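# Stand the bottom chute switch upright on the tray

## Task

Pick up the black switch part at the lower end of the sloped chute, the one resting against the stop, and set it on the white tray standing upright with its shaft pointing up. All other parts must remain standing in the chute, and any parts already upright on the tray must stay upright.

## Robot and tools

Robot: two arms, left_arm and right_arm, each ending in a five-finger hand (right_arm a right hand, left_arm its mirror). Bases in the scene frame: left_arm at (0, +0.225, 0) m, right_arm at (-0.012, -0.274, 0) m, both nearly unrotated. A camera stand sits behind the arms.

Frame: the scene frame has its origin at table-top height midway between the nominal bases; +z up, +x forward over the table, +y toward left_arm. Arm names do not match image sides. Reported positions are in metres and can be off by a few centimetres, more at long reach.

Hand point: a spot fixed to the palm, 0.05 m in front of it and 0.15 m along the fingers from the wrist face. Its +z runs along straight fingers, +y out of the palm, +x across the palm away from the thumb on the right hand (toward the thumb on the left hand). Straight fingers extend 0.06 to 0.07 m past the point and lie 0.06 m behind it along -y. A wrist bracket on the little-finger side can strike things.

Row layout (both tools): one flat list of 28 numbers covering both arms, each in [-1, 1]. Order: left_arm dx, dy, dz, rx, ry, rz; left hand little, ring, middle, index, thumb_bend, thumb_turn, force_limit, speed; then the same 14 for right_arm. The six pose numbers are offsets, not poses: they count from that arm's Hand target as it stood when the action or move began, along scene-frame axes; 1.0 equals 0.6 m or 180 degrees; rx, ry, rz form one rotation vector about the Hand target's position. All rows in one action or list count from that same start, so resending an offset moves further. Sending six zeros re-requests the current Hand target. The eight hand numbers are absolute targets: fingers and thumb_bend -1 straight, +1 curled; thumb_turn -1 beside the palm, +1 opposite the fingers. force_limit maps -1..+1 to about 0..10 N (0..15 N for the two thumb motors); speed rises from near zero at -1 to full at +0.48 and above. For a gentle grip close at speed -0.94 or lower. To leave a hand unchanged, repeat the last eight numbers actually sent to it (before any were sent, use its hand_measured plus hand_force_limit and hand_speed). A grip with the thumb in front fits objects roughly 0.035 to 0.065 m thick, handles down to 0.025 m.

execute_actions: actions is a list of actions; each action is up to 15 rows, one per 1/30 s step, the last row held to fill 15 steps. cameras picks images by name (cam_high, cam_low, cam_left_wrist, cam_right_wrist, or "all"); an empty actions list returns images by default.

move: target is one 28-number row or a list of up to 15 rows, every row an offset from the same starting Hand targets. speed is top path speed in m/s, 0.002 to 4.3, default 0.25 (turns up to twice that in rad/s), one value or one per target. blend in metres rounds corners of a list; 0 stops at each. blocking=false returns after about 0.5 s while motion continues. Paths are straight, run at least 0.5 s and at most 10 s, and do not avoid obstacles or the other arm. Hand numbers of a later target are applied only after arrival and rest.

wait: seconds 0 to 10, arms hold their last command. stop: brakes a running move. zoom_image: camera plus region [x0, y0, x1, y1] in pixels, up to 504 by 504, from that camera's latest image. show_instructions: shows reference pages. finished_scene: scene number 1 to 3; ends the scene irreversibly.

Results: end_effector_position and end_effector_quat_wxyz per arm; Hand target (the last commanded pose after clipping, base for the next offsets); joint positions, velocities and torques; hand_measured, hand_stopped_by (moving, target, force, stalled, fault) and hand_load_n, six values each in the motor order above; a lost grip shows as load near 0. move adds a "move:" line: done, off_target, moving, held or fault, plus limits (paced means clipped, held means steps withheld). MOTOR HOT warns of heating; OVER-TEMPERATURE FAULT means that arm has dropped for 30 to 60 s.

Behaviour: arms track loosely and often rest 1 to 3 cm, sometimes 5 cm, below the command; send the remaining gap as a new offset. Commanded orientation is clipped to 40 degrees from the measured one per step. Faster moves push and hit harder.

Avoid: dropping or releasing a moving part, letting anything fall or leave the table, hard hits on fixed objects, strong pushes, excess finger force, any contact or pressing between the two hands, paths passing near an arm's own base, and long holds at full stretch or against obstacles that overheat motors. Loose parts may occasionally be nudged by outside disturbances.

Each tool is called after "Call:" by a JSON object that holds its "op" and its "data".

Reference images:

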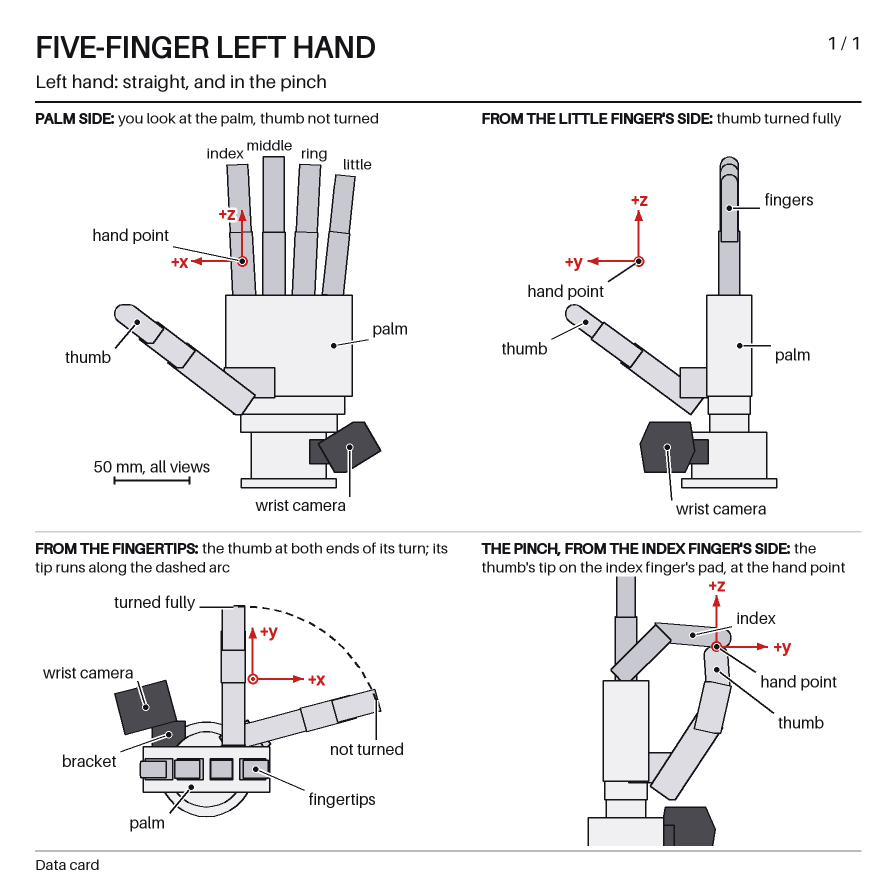

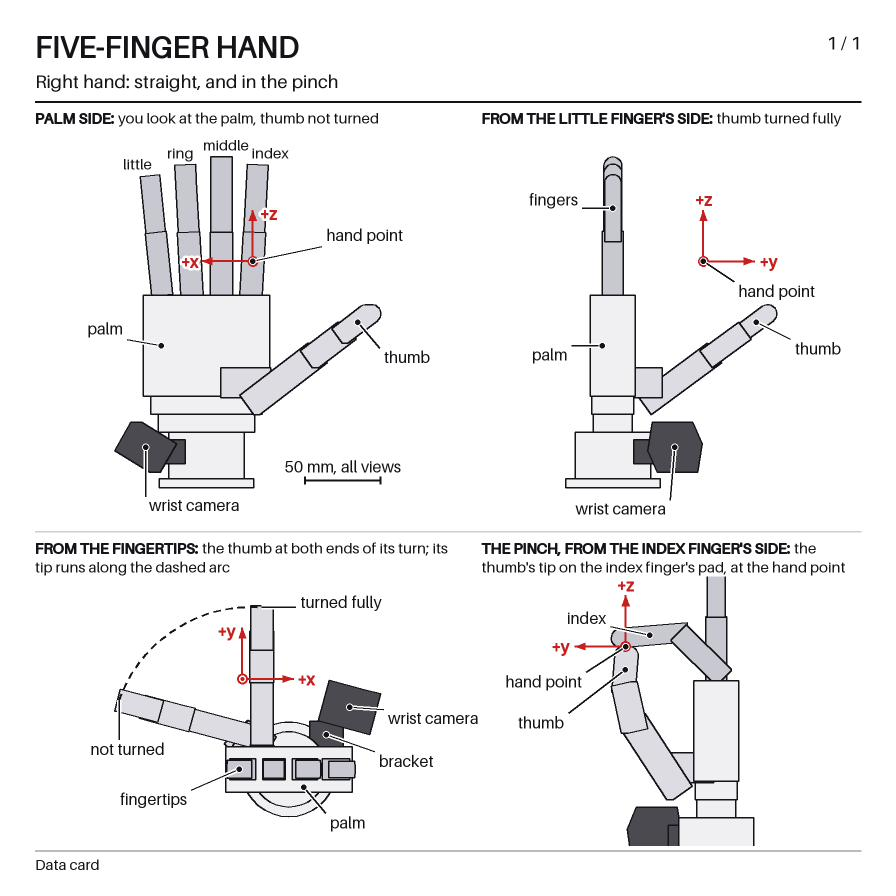

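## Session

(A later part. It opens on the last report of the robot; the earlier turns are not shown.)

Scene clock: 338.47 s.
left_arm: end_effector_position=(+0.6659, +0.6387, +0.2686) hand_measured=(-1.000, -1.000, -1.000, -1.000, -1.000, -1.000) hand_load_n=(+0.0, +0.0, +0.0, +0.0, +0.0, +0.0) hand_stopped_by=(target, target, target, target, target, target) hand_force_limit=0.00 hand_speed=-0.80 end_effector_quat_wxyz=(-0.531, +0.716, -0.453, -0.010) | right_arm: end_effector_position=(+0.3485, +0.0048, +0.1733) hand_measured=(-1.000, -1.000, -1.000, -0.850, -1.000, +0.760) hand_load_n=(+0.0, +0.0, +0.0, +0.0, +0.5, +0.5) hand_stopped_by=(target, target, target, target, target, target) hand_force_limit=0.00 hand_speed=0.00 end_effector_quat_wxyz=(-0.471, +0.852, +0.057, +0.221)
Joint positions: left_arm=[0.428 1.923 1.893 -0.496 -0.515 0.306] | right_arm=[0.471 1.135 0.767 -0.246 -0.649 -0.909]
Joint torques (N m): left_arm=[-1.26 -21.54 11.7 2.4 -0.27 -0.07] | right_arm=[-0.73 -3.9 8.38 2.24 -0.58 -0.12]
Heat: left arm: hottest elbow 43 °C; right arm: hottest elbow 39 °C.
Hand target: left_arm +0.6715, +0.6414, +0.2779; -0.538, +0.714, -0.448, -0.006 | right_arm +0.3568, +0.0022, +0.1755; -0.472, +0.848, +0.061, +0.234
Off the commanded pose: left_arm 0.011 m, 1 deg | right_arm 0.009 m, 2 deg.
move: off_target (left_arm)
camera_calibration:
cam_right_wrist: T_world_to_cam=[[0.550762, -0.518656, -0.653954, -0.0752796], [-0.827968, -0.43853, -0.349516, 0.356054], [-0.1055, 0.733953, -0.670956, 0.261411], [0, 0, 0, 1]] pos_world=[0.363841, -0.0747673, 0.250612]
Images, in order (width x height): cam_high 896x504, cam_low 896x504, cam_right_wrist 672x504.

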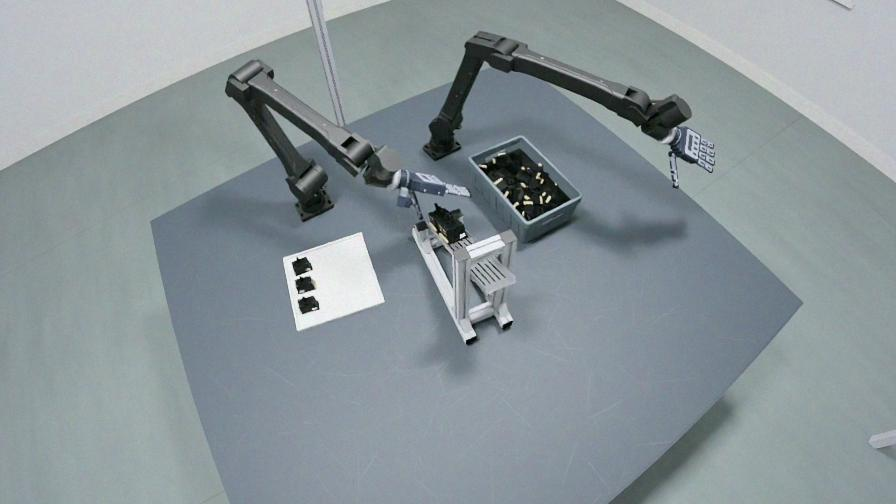

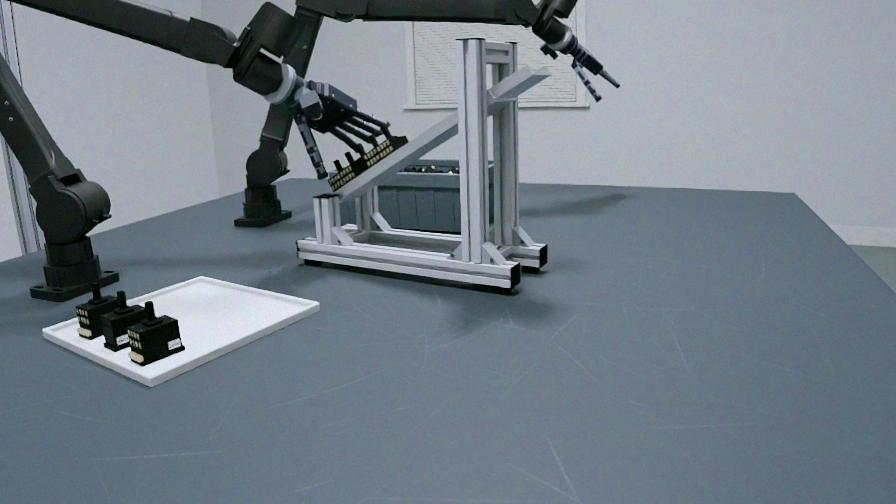

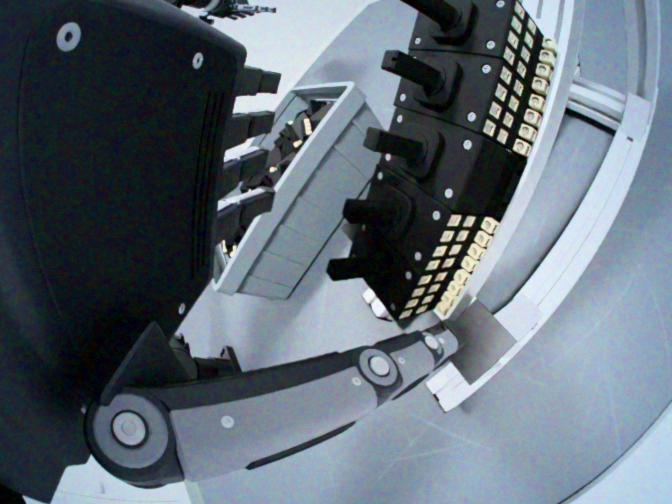

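Call:
{"op": "move", "data": {"target": [0,0,0,0,0,0,-1,-1,-1,-1,-1,-1,0,-0.8,0.0217,-0.0073,-0.0433,0,0,0,-1,-1,-1,-0.85,-1,0.76,0,0], "speed": 0.06, "cameras": ["cam_right_wrist","cam_low","cam_high"]}}

Call:
{"op": "zoom_image", "data": {"camera": "cam_right_wrist", "region": [220, 120, 550, 450]}}

Call:
{"op": "zoom_image", "data": {"camera": "cam_low", "region": [300, 70, 440, 210]}}

Call:
{"op": "zoom_image", "data": {"camera": "cam_high", "region": [380, 130, 520, 270]}}

Scene clock: 360.37 s.
left_arm: end_effector_position=(+0.6659, +0.6387, +0.2686) hand_measured=(-1.000, -1.000, -1.000, -1.000, -1.000, -1.000) hand_load_n=(+0.0, +0.5, +0.0, +0.0, +0.0, +0.0) hand_stopped_by=(target, target, target, target, target, target) hand_force_limit=0.00 hand_speed=-0.80 end_effector_quat_wxyz=(-0.531, +0.716, -0.453, -0.010) | right_arm: end_effector_position=(+0.3620, +0.0011, +0.1502) hand_measured=(-1.000, -1.000, -1.000, -0.850, -1.000, +0.760) hand_load_n=(+0.0, +0.0, +0.0, +0.0, +0.0, +0.0) hand_stopped_by=(target, target, target, target, target, target) hand_force_limit=0.00 hand_speed=0.00 end_effector_quat_wxyz=(-0.472, +0.851, +0.058, +0.223)
Joint positions: left_arm=[0.428 1.923 1.893 -0.496 -0.515 0.306] | right_arm=[0.445 1.195 0.745 -0.17 -0.671 -0.927]
Joint torques (N m): left_arm=[-1.03 -21.66 11.81 2.14 -0.32 -0.05] | right_arm=[-0.38 -4.54 8.43 2.11 -0.55 -0.1]
Heat: left arm: hottest elbow 43 °C; right arm: hottest elbow 39 °C.
Hand target: left_arm +0.6715, +0.6414, +0.2779; -0.538, +0.714, -0.448, -0.006 | right_arm +0.3698, -0.0020, +0.1497; -0.472, +0.848, +0.061, +0.234
Off the commanded pose: left_arm 0.011 m, 1 deg | right_arm 0.008 m, 1 deg.
move: off_target (left_arm)
camera_calibration:
cam_right_wrist: T_world_to_cam=[[0.553915, -0.516704, -0.652836, -0.100979], [-0.8263, -0.437251, -0.355022, 0.357815], [-0.102012, 0.73609, -0.669152, 0.248531], [0, 0, 0, 1]] pos_world=[0.376949, -0.0786624, 0.227415]
Images, in order (width x height): cam_high 896x504, cam_low 896x504, cam_right_wrist 672x504.

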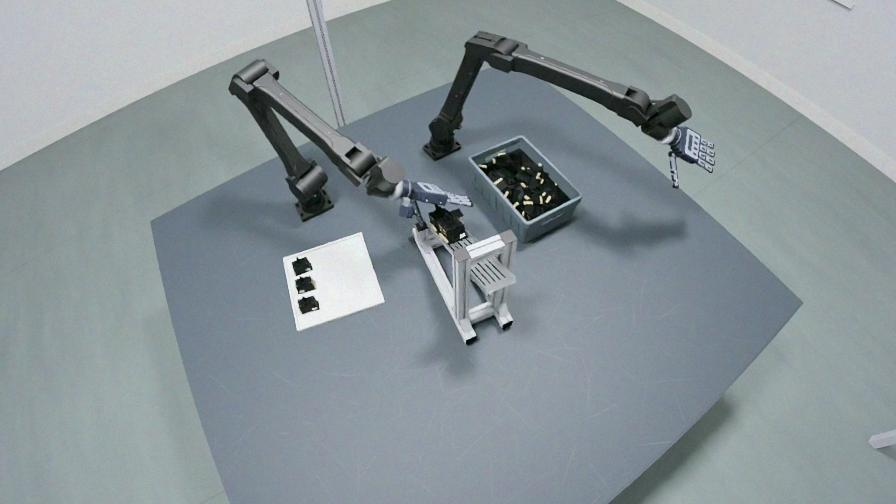

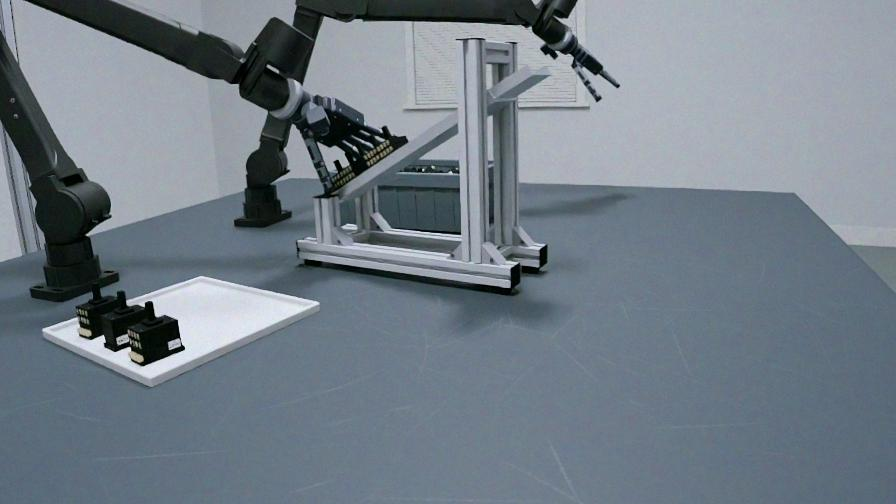

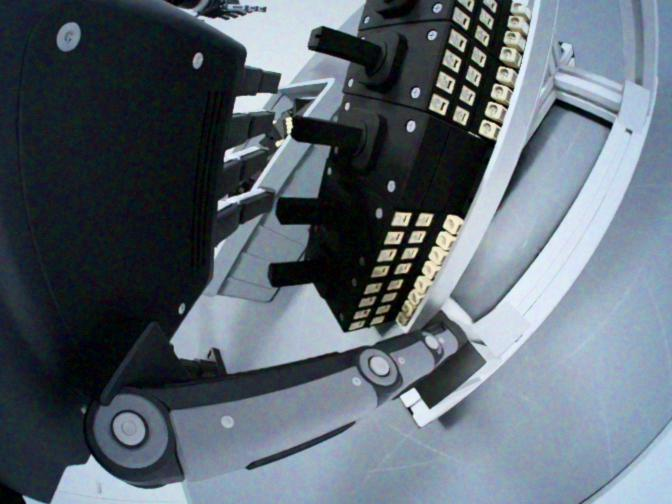

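Scaled by 1.527 from the camera's 672x504 image, which has a finer 960x720 frame.

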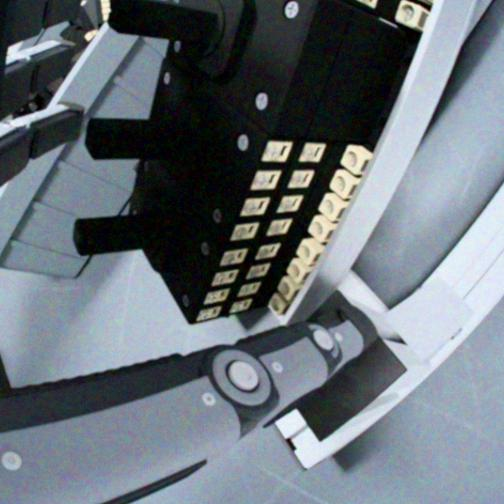

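Scaled by 3.600.

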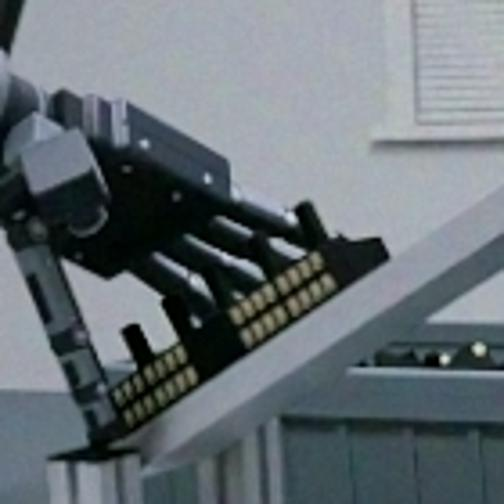

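Scaled by 3.600.

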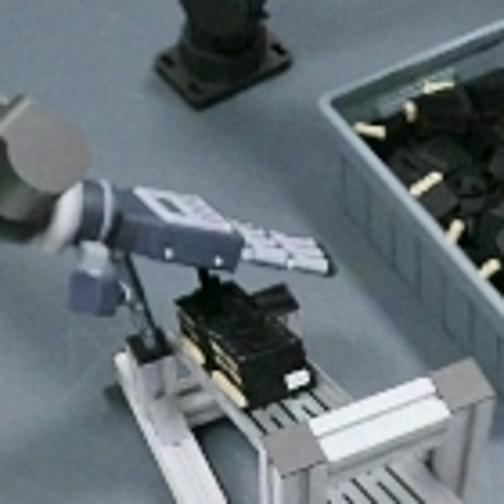

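Call:
{"op": "move", "data": {"target": [0,0,0,0,0,0,-1,-1,-1,-1,-1,-1,0,-0.8,0,0,0,0,0,0,-1,-1,-1,-0.1,-0.3,0.76,-0.5,-0.85], "speed": 0.06, "cameras": ["cam_right_wrist","cam_low","cam_high"]}}

Call:
{"op": "zoom_image", "data": {"camera": "cam_right_wrist", "region": [220, 120, 550, 450]}}

Call:
{"op": "zoom_image", "data": {"camera": "cam_high", "region": [380, 130, 520, 270]}}

Scene clock: 372.70 s.
left_arm: end_effector_position=(+0.6659, +0.6387, +0.2686) hand_measured=(-1.000, -1.000, -1.000, -1.000, -1.000, -1.000) hand_load_n=(+0.0, +0.0, +0.0, +0.0, +0.0, +0.0) hand_stopped_by=(target, target, target, target, target, target) hand_force_limit=0.00 hand_speed=-0.80 end_effector_quat_wxyz=(-0.531, +0.716, -0.453, -0.010) | right_arm: end_effector_position=(+0.3625, +0.0014, +0.1507) hand_measured=(-1.000, -1.000, -1.000, -0.158, -0.638, +0.760) hand_load_n=(+0.0, +0.0, +0.0, +5.0, +3.5, +0.0) hand_stopped_by=(target, target, target, force, force, target) hand_force_limit=-0.50 hand_speed=-0.85 end_effector_quat_wxyz=(-0.473, +0.850, +0.059, +0.225)
Joint positions: left_arm=[0.428 1.923 1.893 -0.496 -0.515 0.306] | right_arm=[0.445 1.195 0.745 -0.167 -0.672 -0.929]
Joint torques (N m): left_arm=[-0.5 -22.12 11.77 2.29 -0.31 -0.02] | right_arm=[-0.44 -3.49 8.17 2.02 -0.58 -0.1]
Heat: left arm: hottest elbow 43 °C; right arm: hottest elbow 39 °C.
Hand target: left_arm +0.6715, +0.6414, +0.2779; -0.538, +0.714, -0.448, -0.006 | right_arm +0.3698, -0.0020, +0.1497; -0.472, +0.848, +0.061, +0.234
Off the commanded pose: left_arm 0.011 m, 1 deg | right_arm 0.008 m, 1 deg.
move: off_target (left_arm)
camera_calibration:
cam_right_wrist: T_world_to_cam=[[0.556981, -0.515251, -0.651374, -0.102157], [-0.824405, -0.438038, -0.35844, 0.3583], [-0.10064, 0.73664, -0.668755, 0.248117], [0, 0, 0, 1]] pos_world=[0.377254, -0.0784604, 0.227816]
Images, in order (width x height): cam_high 896x504, cam_low 896x504, cam_right_wrist 672x504.

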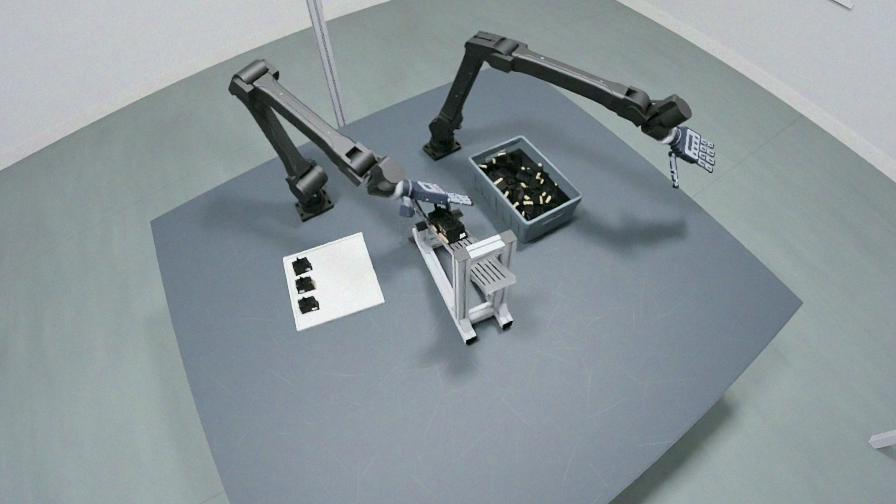

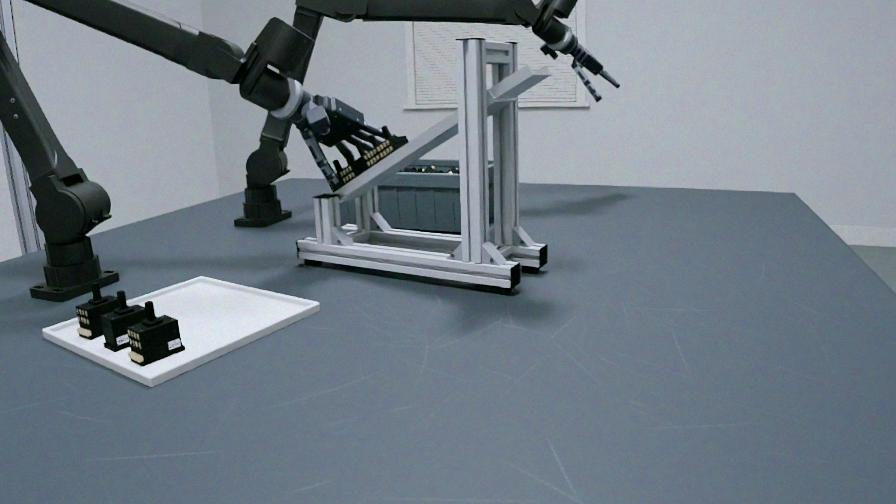

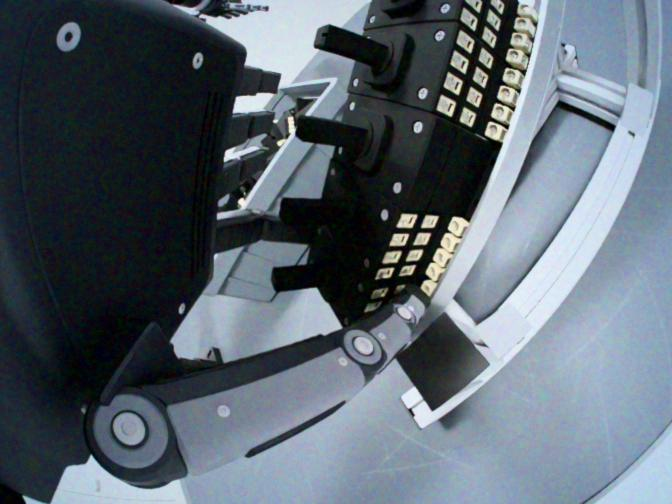

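Scaled by 1.527 from the camera's 672x504 image, which has a finer 960x720 frame.

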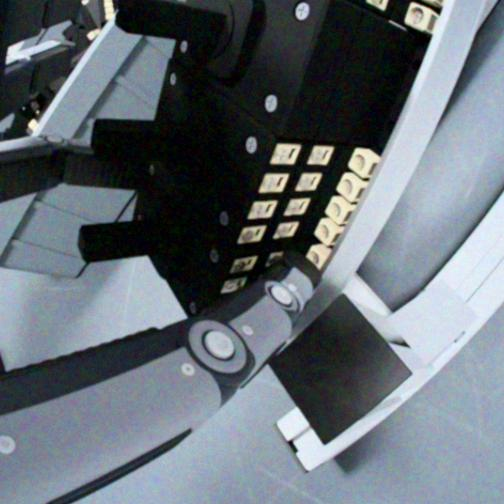

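Scaled by 3.600.

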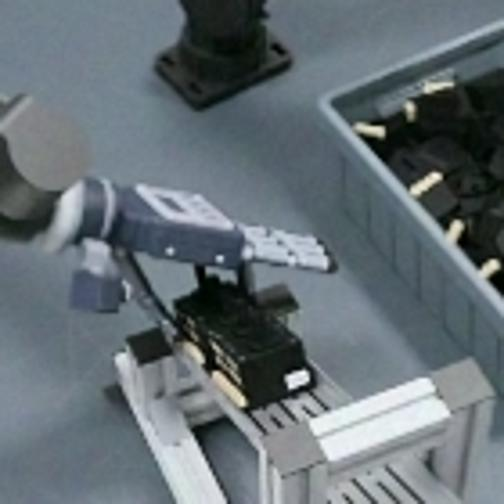

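Call:
{"op": "move", "data": {"target": [0,0,0,0,0,0,-1,-1,-1,-1,-1,-1,0,-0.8,0,0,0,0,0,0,-1,-1,-1,0.1,-0.3,0.76,0.3,-0.85], "speed": 0.06}}

Scene clock: 376.93 s.
left_arm: end_effector_position=(+0.6659, +0.6387, +0.2686) hand_measured=(-1.000, -1.000, -1.000, -1.000, -1.000, -1.000) hand_load_n=(+0.0, +0.0, +0.0, +0.0, +0.0, +0.0) hand_stopped_by=(target, target, target, target, target, target) hand_force_limit=0.00 hand_speed=-0.80 end_effector_quat_wxyz=(-0.531, +0.716, -0.453, -0.010) | right_arm: end_effector_position=(+0.3624, +0.0014, +0.1507) hand_measured=(-1.000, -1.000, -1.000, -0.148, -0.638, +0.760) hand_load_n=(+0.0, +0.0, +0.0, +8.5, +6.5, -0.5) hand_stopped_by=(target, target, target, force, force, target) hand_force_limit=0.30 hand_speed=-0.85 end_effector_quat_wxyz=(-0.473, +0.850, +0.060, +0.225)
Joint positions: left_arm=[0.428 1.923 1.893 -0.496 -0.515 0.306] | right_arm=[0.445 1.195 0.745 -0.167 -0.672 -0.929]
Joint torques (N m): left_arm=[-1.08 -22.12 11.62 2.19 -0.32 -0.02] | right_arm=[-0.15 -4.13 8.14 2.22 -0.55 -0.1]
Heat: left arm: hottest elbow 43 °C; right arm: hottest elbow 39 °C.
Hand target: left_arm +0.6715, +0.6414, +0.2779; -0.538, +0.714, -0.448, -0.006 | right_arm +0.3698, -0.0020, +0.1496; -0.472, +0.848, +0.061, +0.234
Off the commanded pose: left_arm 0.011 m, 1 deg | right_arm 0.008 m, 1 deg.
move: off_target (left_arm)

Call:
{"op": "move", "data": {"target": [0,0,0,0,0,0,-1,-1,-1,-1,-1,-1,0,-0.8,-0.045,0.006,0.089,0,0,0,-1,-1,-1,0.1,-0.3,0.76,0.3,-0.85], "speed": 0.08, "cameras": ["cam_right_wrist","cam_low","cam_high"]}}

Call:
{"op": "zoom_image", "data": {"camera": "cam_right_wrist", "region": [220, 120, 550, 450]}}

Call:
{"op": "zoom_image", "data": {"camera": "cam_low", "region": [300, 70, 440, 210]}}

Scene clock: 382.60 s.
left_arm: end_effector_position=(+0.6659, +0.6387, +0.2686) hand_measured=(-1.000, -1.000, -1.000, -1.000, -1.000, -1.000) hand_load_n=(+0.0, +0.0, +0.0, +0.0, +0.0, +0.0) hand_stopped_by=(target, target, target, target, target, target) hand_force_limit=0.00 hand_speed=-0.80 end_effector_quat_wxyz=(-0.531, +0.716, -0.453, -0.010) | right_arm: end_effector_position=(+0.3356, -0.0086, +0.1752) hand_measured=(-1.000, -1.000, -1.000, -0.146, -0.636, +0.760) hand_load_n=(+0.0, +0.0, +0.0, +0.0, +0.5, +0.0) hand_stopped_by=(target, target, target, force, force, target) hand_force_limit=0.30 hand_speed=-0.85 end_effector_quat_wxyz=(-0.463, +0.857, +0.053, +0.221)
Joint positions: left_arm=[0.428 1.923 1.893 -0.496 -0.515 0.306] | right_arm=[0.461 1.081 0.745 -0.298 -0.641 -0.922]
Joint torques (N m): left_arm=[-1.38 -21.54 11.69 2.47 -0.34 -0.04] | right_arm=[1.67 -4.48 12.48 1.01 -0.38 0.17]
Heat: left arm: hottest elbow 43 °C; right arm: hottest elbow 39 °C.
Hand target: left_arm +0.6715, +0.6414, +0.2779; -0.538, +0.714, -0.448, -0.006 | right_arm +0.3429, +0.0015, +0.2030; -0.472, +0.848, +0.061, +0.234
Off the commanded pose: left_arm 0.011 m, 1 deg | right_arm 0.031 m, 2 deg.
move: off_target (left_arm, right_arm)
camera_calibration:
cam_right_wrist: T_world_to_cam=[[0.541541, -0.535678, -0.647907, -0.0719913], [-0.834534, -0.435532, -0.337439, 0.340288], [-0.101425, 0.723437, -0.6829, 0.271813], [0, 0, 0, 1]] pos_world=[0.350537, -0.0869972, 0.253804]
Images, in order (width x height): cam_high 896x504, cam_low 896x504, cam_right_wrist 672x504.

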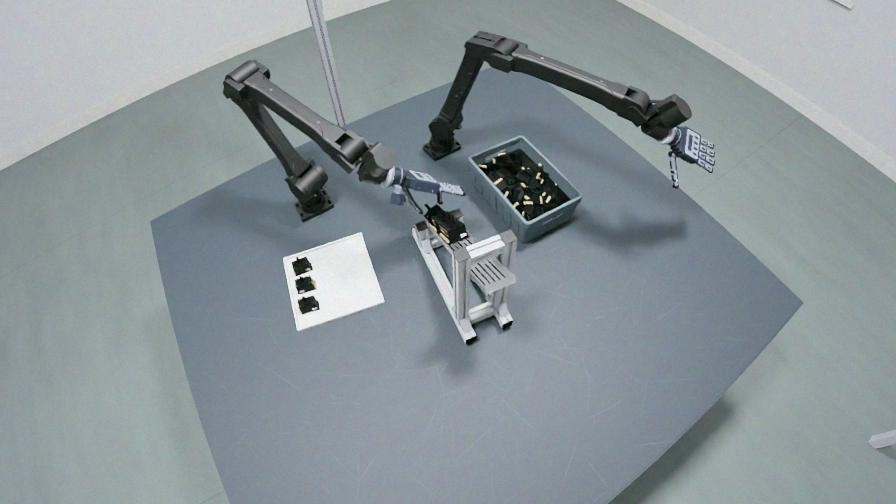

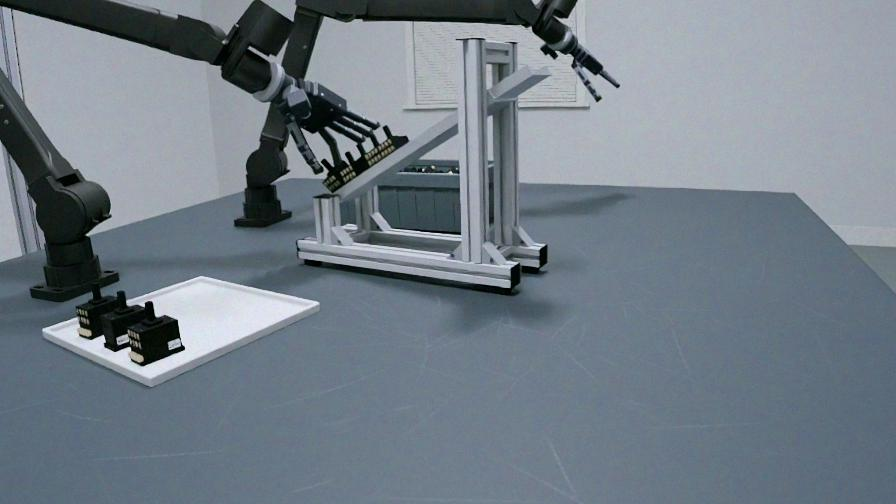

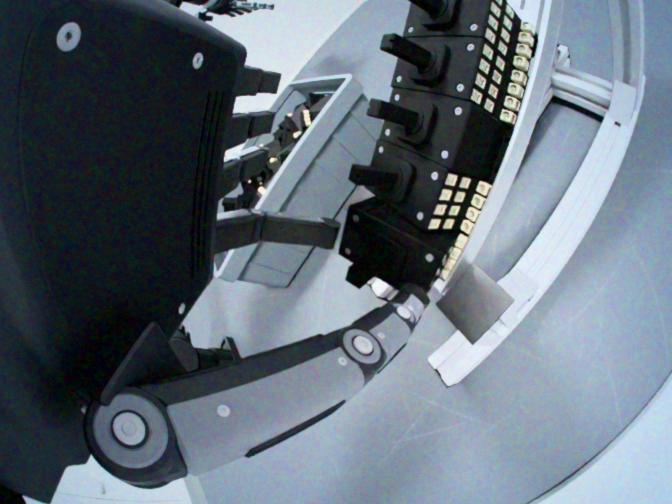

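Scaled by 1.527 from the camera's 672x504 image, which has a finer 960x720 frame.

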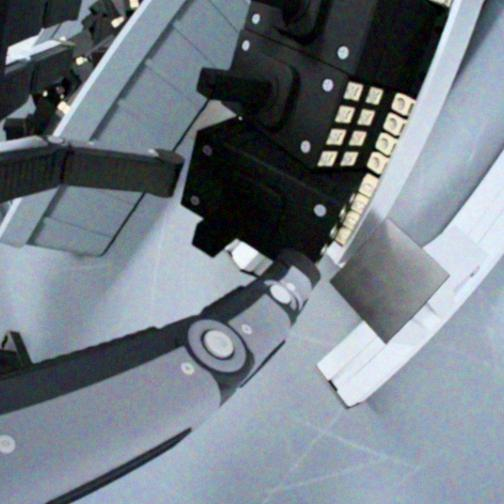

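Scaled by 3.600.

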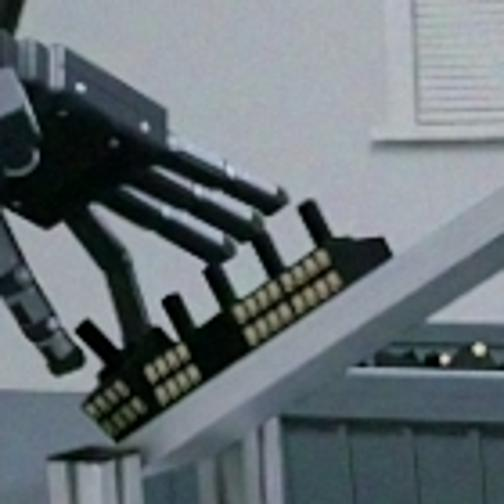

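Call:
{"op": "zoom_image", "data": {"camera": "cam_high", "region": [390, 160, 500, 270]}}

Call:
{"op": "zoom_image", "data": {"camera": "cam_low", "region": [310, 130, 380, 200]}}

Scaled by 4.582.

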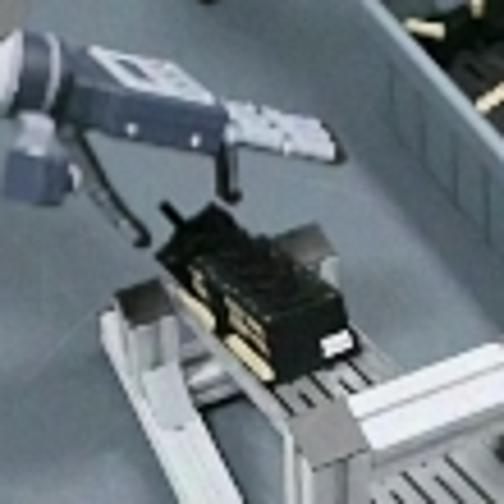

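Scaled by 7.200.

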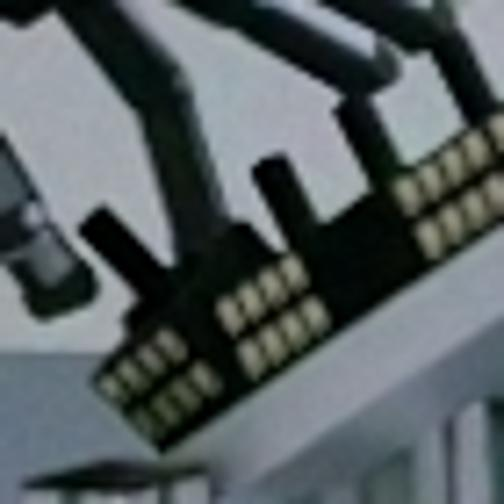

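Call:
{"op": "move", "data": {"target": [0,0,0,0,0,0,-1,-1,-1,-1,-1,-1,0,-0.8,-0.015,0.006,0.02,0,0,0,-1,-1,-1,-0.85,-1,0.76,0.3,0], "speed": 0.08, "cameras": ["cam_right_wrist","cam_low","cam_high"]}}

Call:
{"op": "zoom_image", "data": {"camera": "cam_right_wrist", "region": [320, 120, 550, 350]}}

Call:
{"op": "zoom_image", "data": {"camera": "cam_low", "region": [310, 120, 420, 210]}}

Scene clock: 429.37 s.
left_arm: end_effector_position=(+0.6659, +0.6387, +0.2686) hand_measured=(-1.000, -1.000, -1.000, -1.000, -1.000, -1.000) hand_load_n=(+0.0, +0.0, +0.0, +0.0, +0.0, +0.0) hand_stopped_by=(target, target, target, target, target, target) hand_force_limit=0.00 hand_speed=-0.80 end_effector_quat_wxyz=(-0.531, +0.716, -0.453, -0.010) | right_arm: end_effector_position=(+0.3245, -0.0063, +0.1799) hand_measured=(-1.000, -1.000, -1.000, -0.850, -1.000, +0.760) hand_load_n=(+0.0, +0.0, +0.0, +0.0, +0.0, +0.0) hand_stopped_by=(target, target, target, target, target, target) hand_force_limit=0.30 hand_speed=0.00 end_effector_quat_wxyz=(-0.460, +0.860, +0.051, +0.215)
Joint positions: left_arm=[0.428 1.923 1.893 -0.496 -0.515 0.306] | right_arm=[0.483 1.054 0.745 -0.331 -0.623 -0.907]
Joint torques (N m): left_arm=[-0.79 -21.48 11.81 2.17 -0.31 -0.05] | right_arm=[2.32 -4.19 13.19 0.94 -0.42 0.17]
Heat: left arm: hottest elbow 43 °C; right arm: hottest elbow 45 °C.
Hand target: left_arm +0.6715, +0.6414, +0.2779; -0.538, +0.714, -0.448, -0.006 | right_arm +0.3338, +0.0052, +0.2151; -0.472, +0.848, +0.061, +0.234
Off the commanded pose: left_arm 0.011 m, 1 deg | right_arm 0.038 m, 3 deg.
move: off_target (left_arm, right_arm)
camera_calibration:
cam_right_wrist: T_world_to_cam=[[0.534019, -0.540137, -0.650443, -0.0588213], [-0.838316, -0.438161, -0.324409, 0.332513], [-0.109773, 0.718517, -0.686792, 0.275611], [0, 0, 0, 1]] pos_world=[0.340418, -0.0841086, 0.258898]
Images, in order (width x height): cam_high 896x504, cam_low 896x504, cam_right_wrist 672x504.

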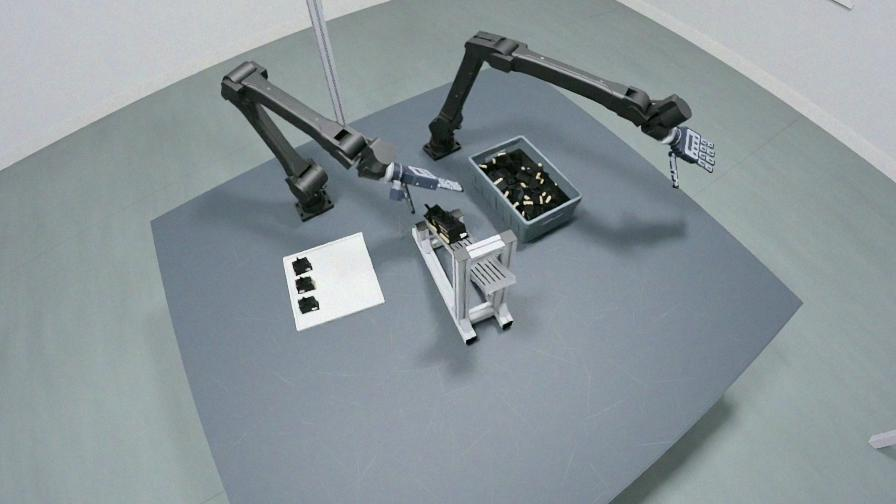

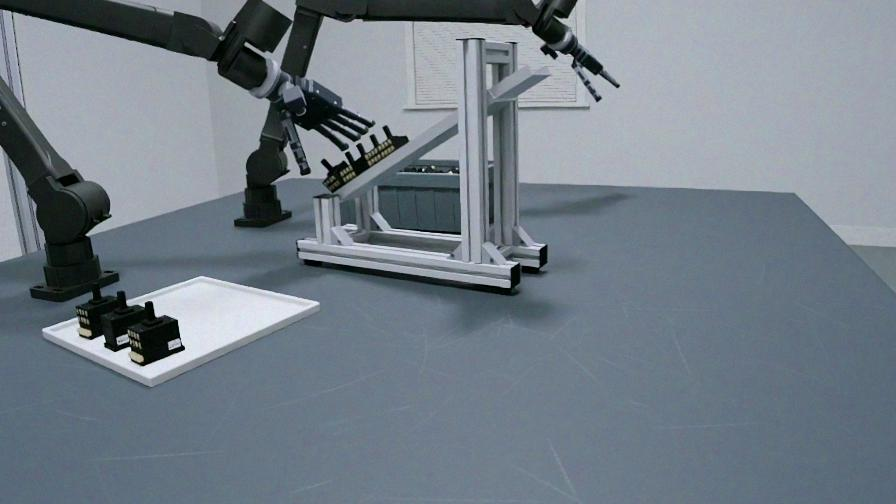

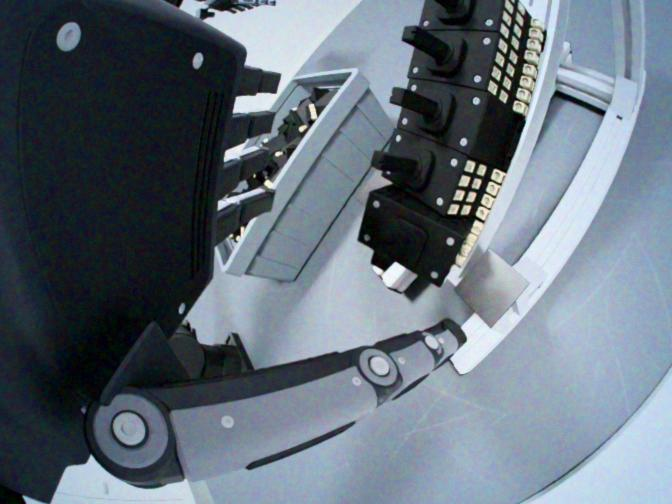

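Scaled by 2.191 from the camera's 672x504 image, which has a finer 960x720 frame.

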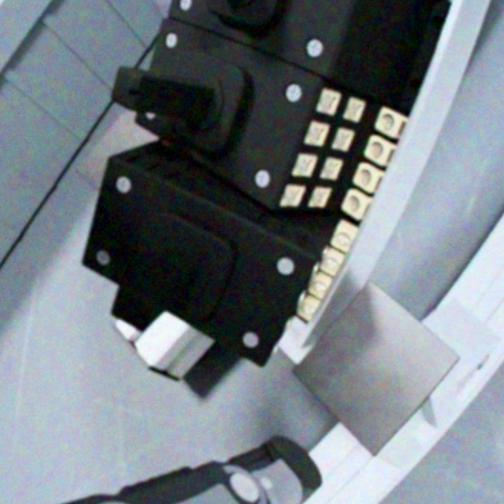

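Scaled by 4.582.

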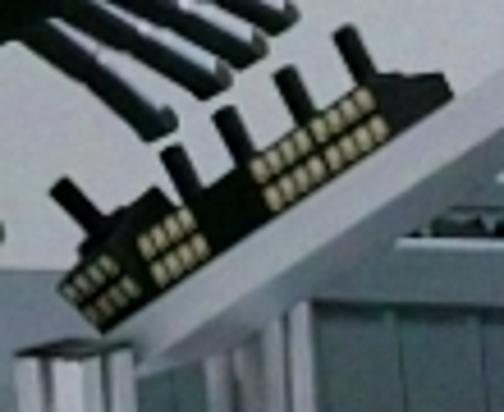

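Call:
{"op": "move", "data": {"target": [0,0,0,0,0,0,-1,-1,-1,-1,-1,-1,0,-0.8,0.0187,-0.0287,-0.0668,-0.011,-0.0826,0,-1,-1,-1,-0.85,-1,0.76,0.3,0], "speed": 0.08, "cameras": ["cam_right_wrist","cam_low","cam_high"]}}

Call:
{"op": "zoom_image", "data": {"camera": "cam_right_wrist", "region": [320, 120, 550, 350]}}

Call:
{"op": "zoom_image", "data": {"camera": "cam_low", "region": [310, 120, 420, 210]}}

Scene clock: 453.97 s.
left_arm: end_effector_position=(+0.6659, +0.6387, +0.2686) hand_measured=(-1.000, -1.000, -1.000, -1.000, -1.000, -1.000) hand_load_n=(+0.0, +0.0, +0.0, +0.0, +0.0, +0.0) hand_stopped_by=(target, target, target, target, target, target) hand_force_limit=0.00 hand_speed=-0.80 end_effector_quat_wxyz=(-0.531, +0.716, -0.453, -0.010) | right_arm: end_effector_position=(+0.3452, -0.0178, +0.1639) hand_measured=(-1.000, -1.000, -1.000, -0.850, -1.000, +0.760) hand_load_n=(+0.0, +0.0, +0.0, +0.0, +0.0, +0.0) hand_stopped_by=(target, target, target, target, target, target) hand_force_limit=0.30 hand_speed=0.00 end_effector_quat_wxyz=(-0.441, +0.830, +0.110, +0.325)
Joint positions: left_arm=[0.428 1.923 1.893 -0.496 -0.515 0.306] | right_arm=[0.484 1.022 0.609 -0.076 -0.546 -1.036]
Joint torques (N m): left_arm=[-0.5 -21.3 11.63 2.21 -0.3 -0.05] | right_arm=[1.26 -4.31 8.39 2.4 -0.27 -0.15]
Heat: left arm: hottest elbow 43 °C; right arm: hottest elbow 47 °C.
Hand target: left_arm +0.6715, +0.6414, +0.2779; -0.538, +0.714, -0.448, -0.006 | right_arm +0.3451, -0.0122, +0.1749; -0.445, +0.819, +0.125, +0.341
Off the commanded pose: left_arm 0.011 m, 1 deg | right_arm 0.012 m, 3 deg.
move: off_target (left_arm, right_arm)
camera_calibration:
cam_right_wrist: T_world_to_cam=[[0.677412, -0.554593, -0.483259, -0.163617], [-0.731831, -0.44165, -0.519008, 0.334678], [0.0744075, 0.705246, -0.705047, 0.214266], [0, 0, 0, 1]] pos_world=[0.339821, -0.0940408, 0.245699]
Images, in order (width x height): cam_high 896x504, cam_low 896x504, cam_right_wrist 672x504.

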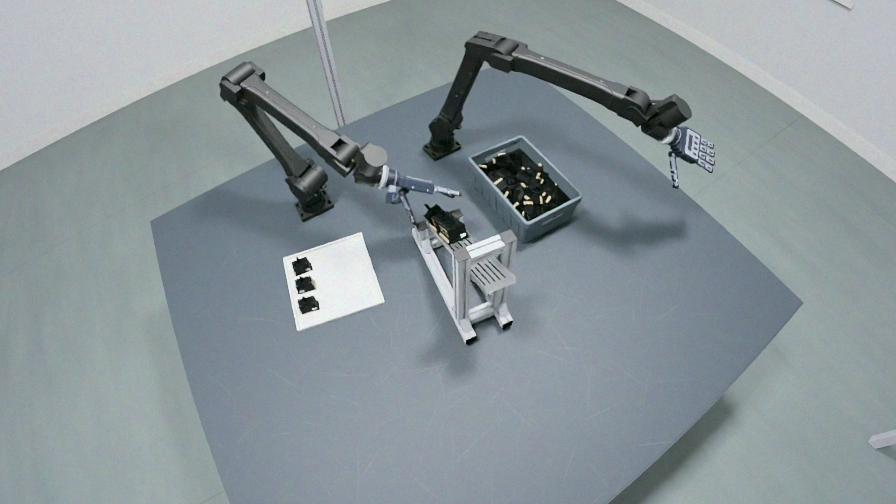

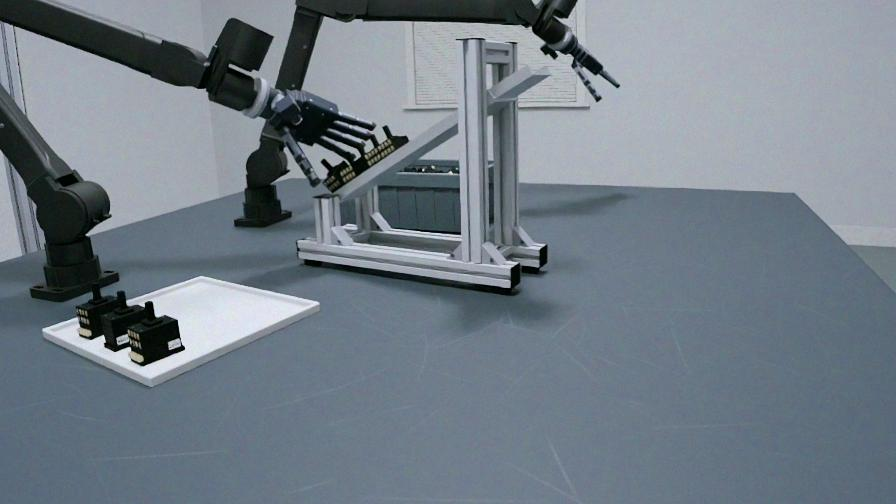

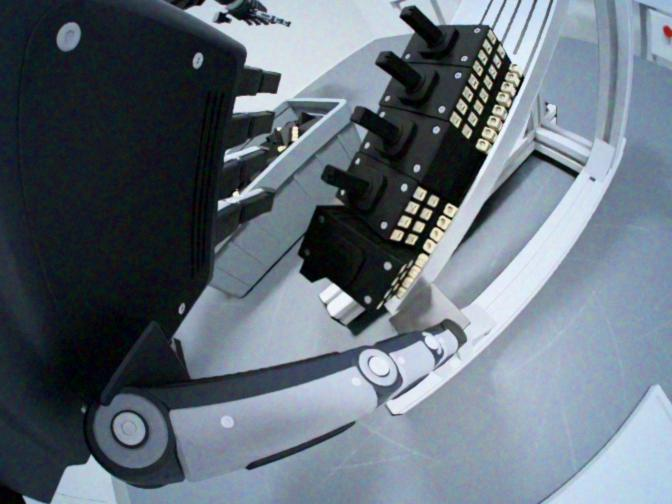

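Scaled by 2.191 from the camera's 672x504 image, which has a finer 960x720 frame.

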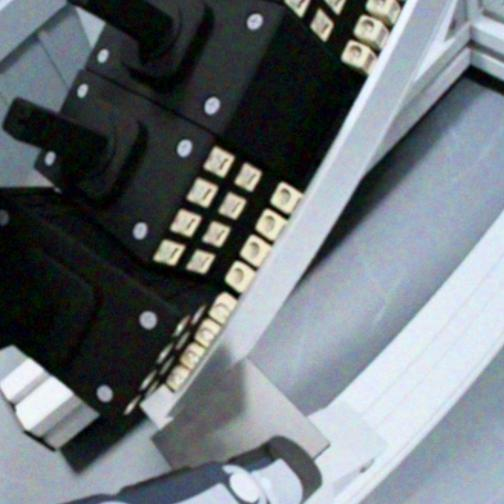

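Scaled by 4.582.

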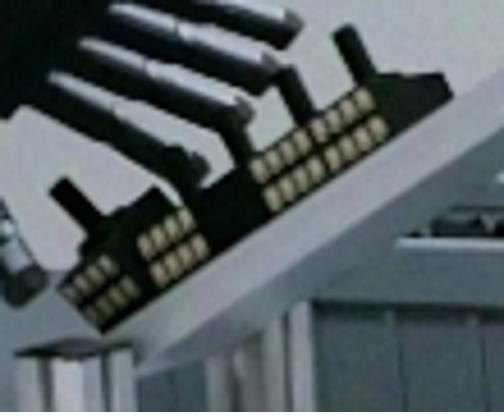

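Call:
{"op": "move", "data": {"target": [0,0,0,0,0,0,-1,-1,-1,-1,-1,-1,0,-0.8,0.028,0,-0.0415,0,0,0,-1,-1,-1,-0.85,-1,0.76,0.3,0], "speed": 0.06}}

Scene clock: 468.13 s.
left_arm: end_effector_position=(+0.6659, +0.6387, +0.2686) hand_measured=(-1.000, -1.000, -1.000, -1.000, -1.000, -1.000) hand_load_n=(+0.0, +0.0, +0.0, -0.5, +0.0, +0.0) hand_stopped_by=(target, target, target, target, target, target) hand_force_limit=0.00 hand_speed=-0.80 end_effector_quat_wxyz=(-0.531, +0.716, -0.453, -0.010) | right_arm: end_effector_position=(+0.3551, -0.0098, +0.1487) hand_measured=(-1.000, -1.000, -1.000, -0.850, -1.000, +0.760) hand_load_n=(+0.0, +0.0, +0.0, +0.0, +0.0, +0.5) hand_stopped_by=(target, target, target, target, target, target) hand_force_limit=0.30 hand_speed=0.00 end_effector_quat_wxyz=(-0.447, +0.823, +0.122, +0.330)
Joint positions: left_arm=[0.428 1.923 1.893 -0.496 -0.515 0.306] | right_arm=[0.484 1.087 0.594 0.022 -0.565 -1.049]
Joint torques (N m): left_arm=[-1.2 -21.48 11.64 2.18 -0.32 -0.06] | right_arm=[-0.44 -1.9 8.27 2.47 -0.51 -0.1]
Heat: left arm: hottest elbow 43 °C; right arm: hottest elbow 44 °C.
Hand target: left_arm +0.6715, +0.6414, +0.2779; -0.538, +0.714, -0.448, -0.006 | right_arm +0.3618, -0.0122, +0.1500; -0.445, +0.818, +0.125, +0.341
Off the commanded pose: left_arm 0.011 m, 1 deg | right_arm 0.007 m, 1 deg.
move: off_target (left_arm)


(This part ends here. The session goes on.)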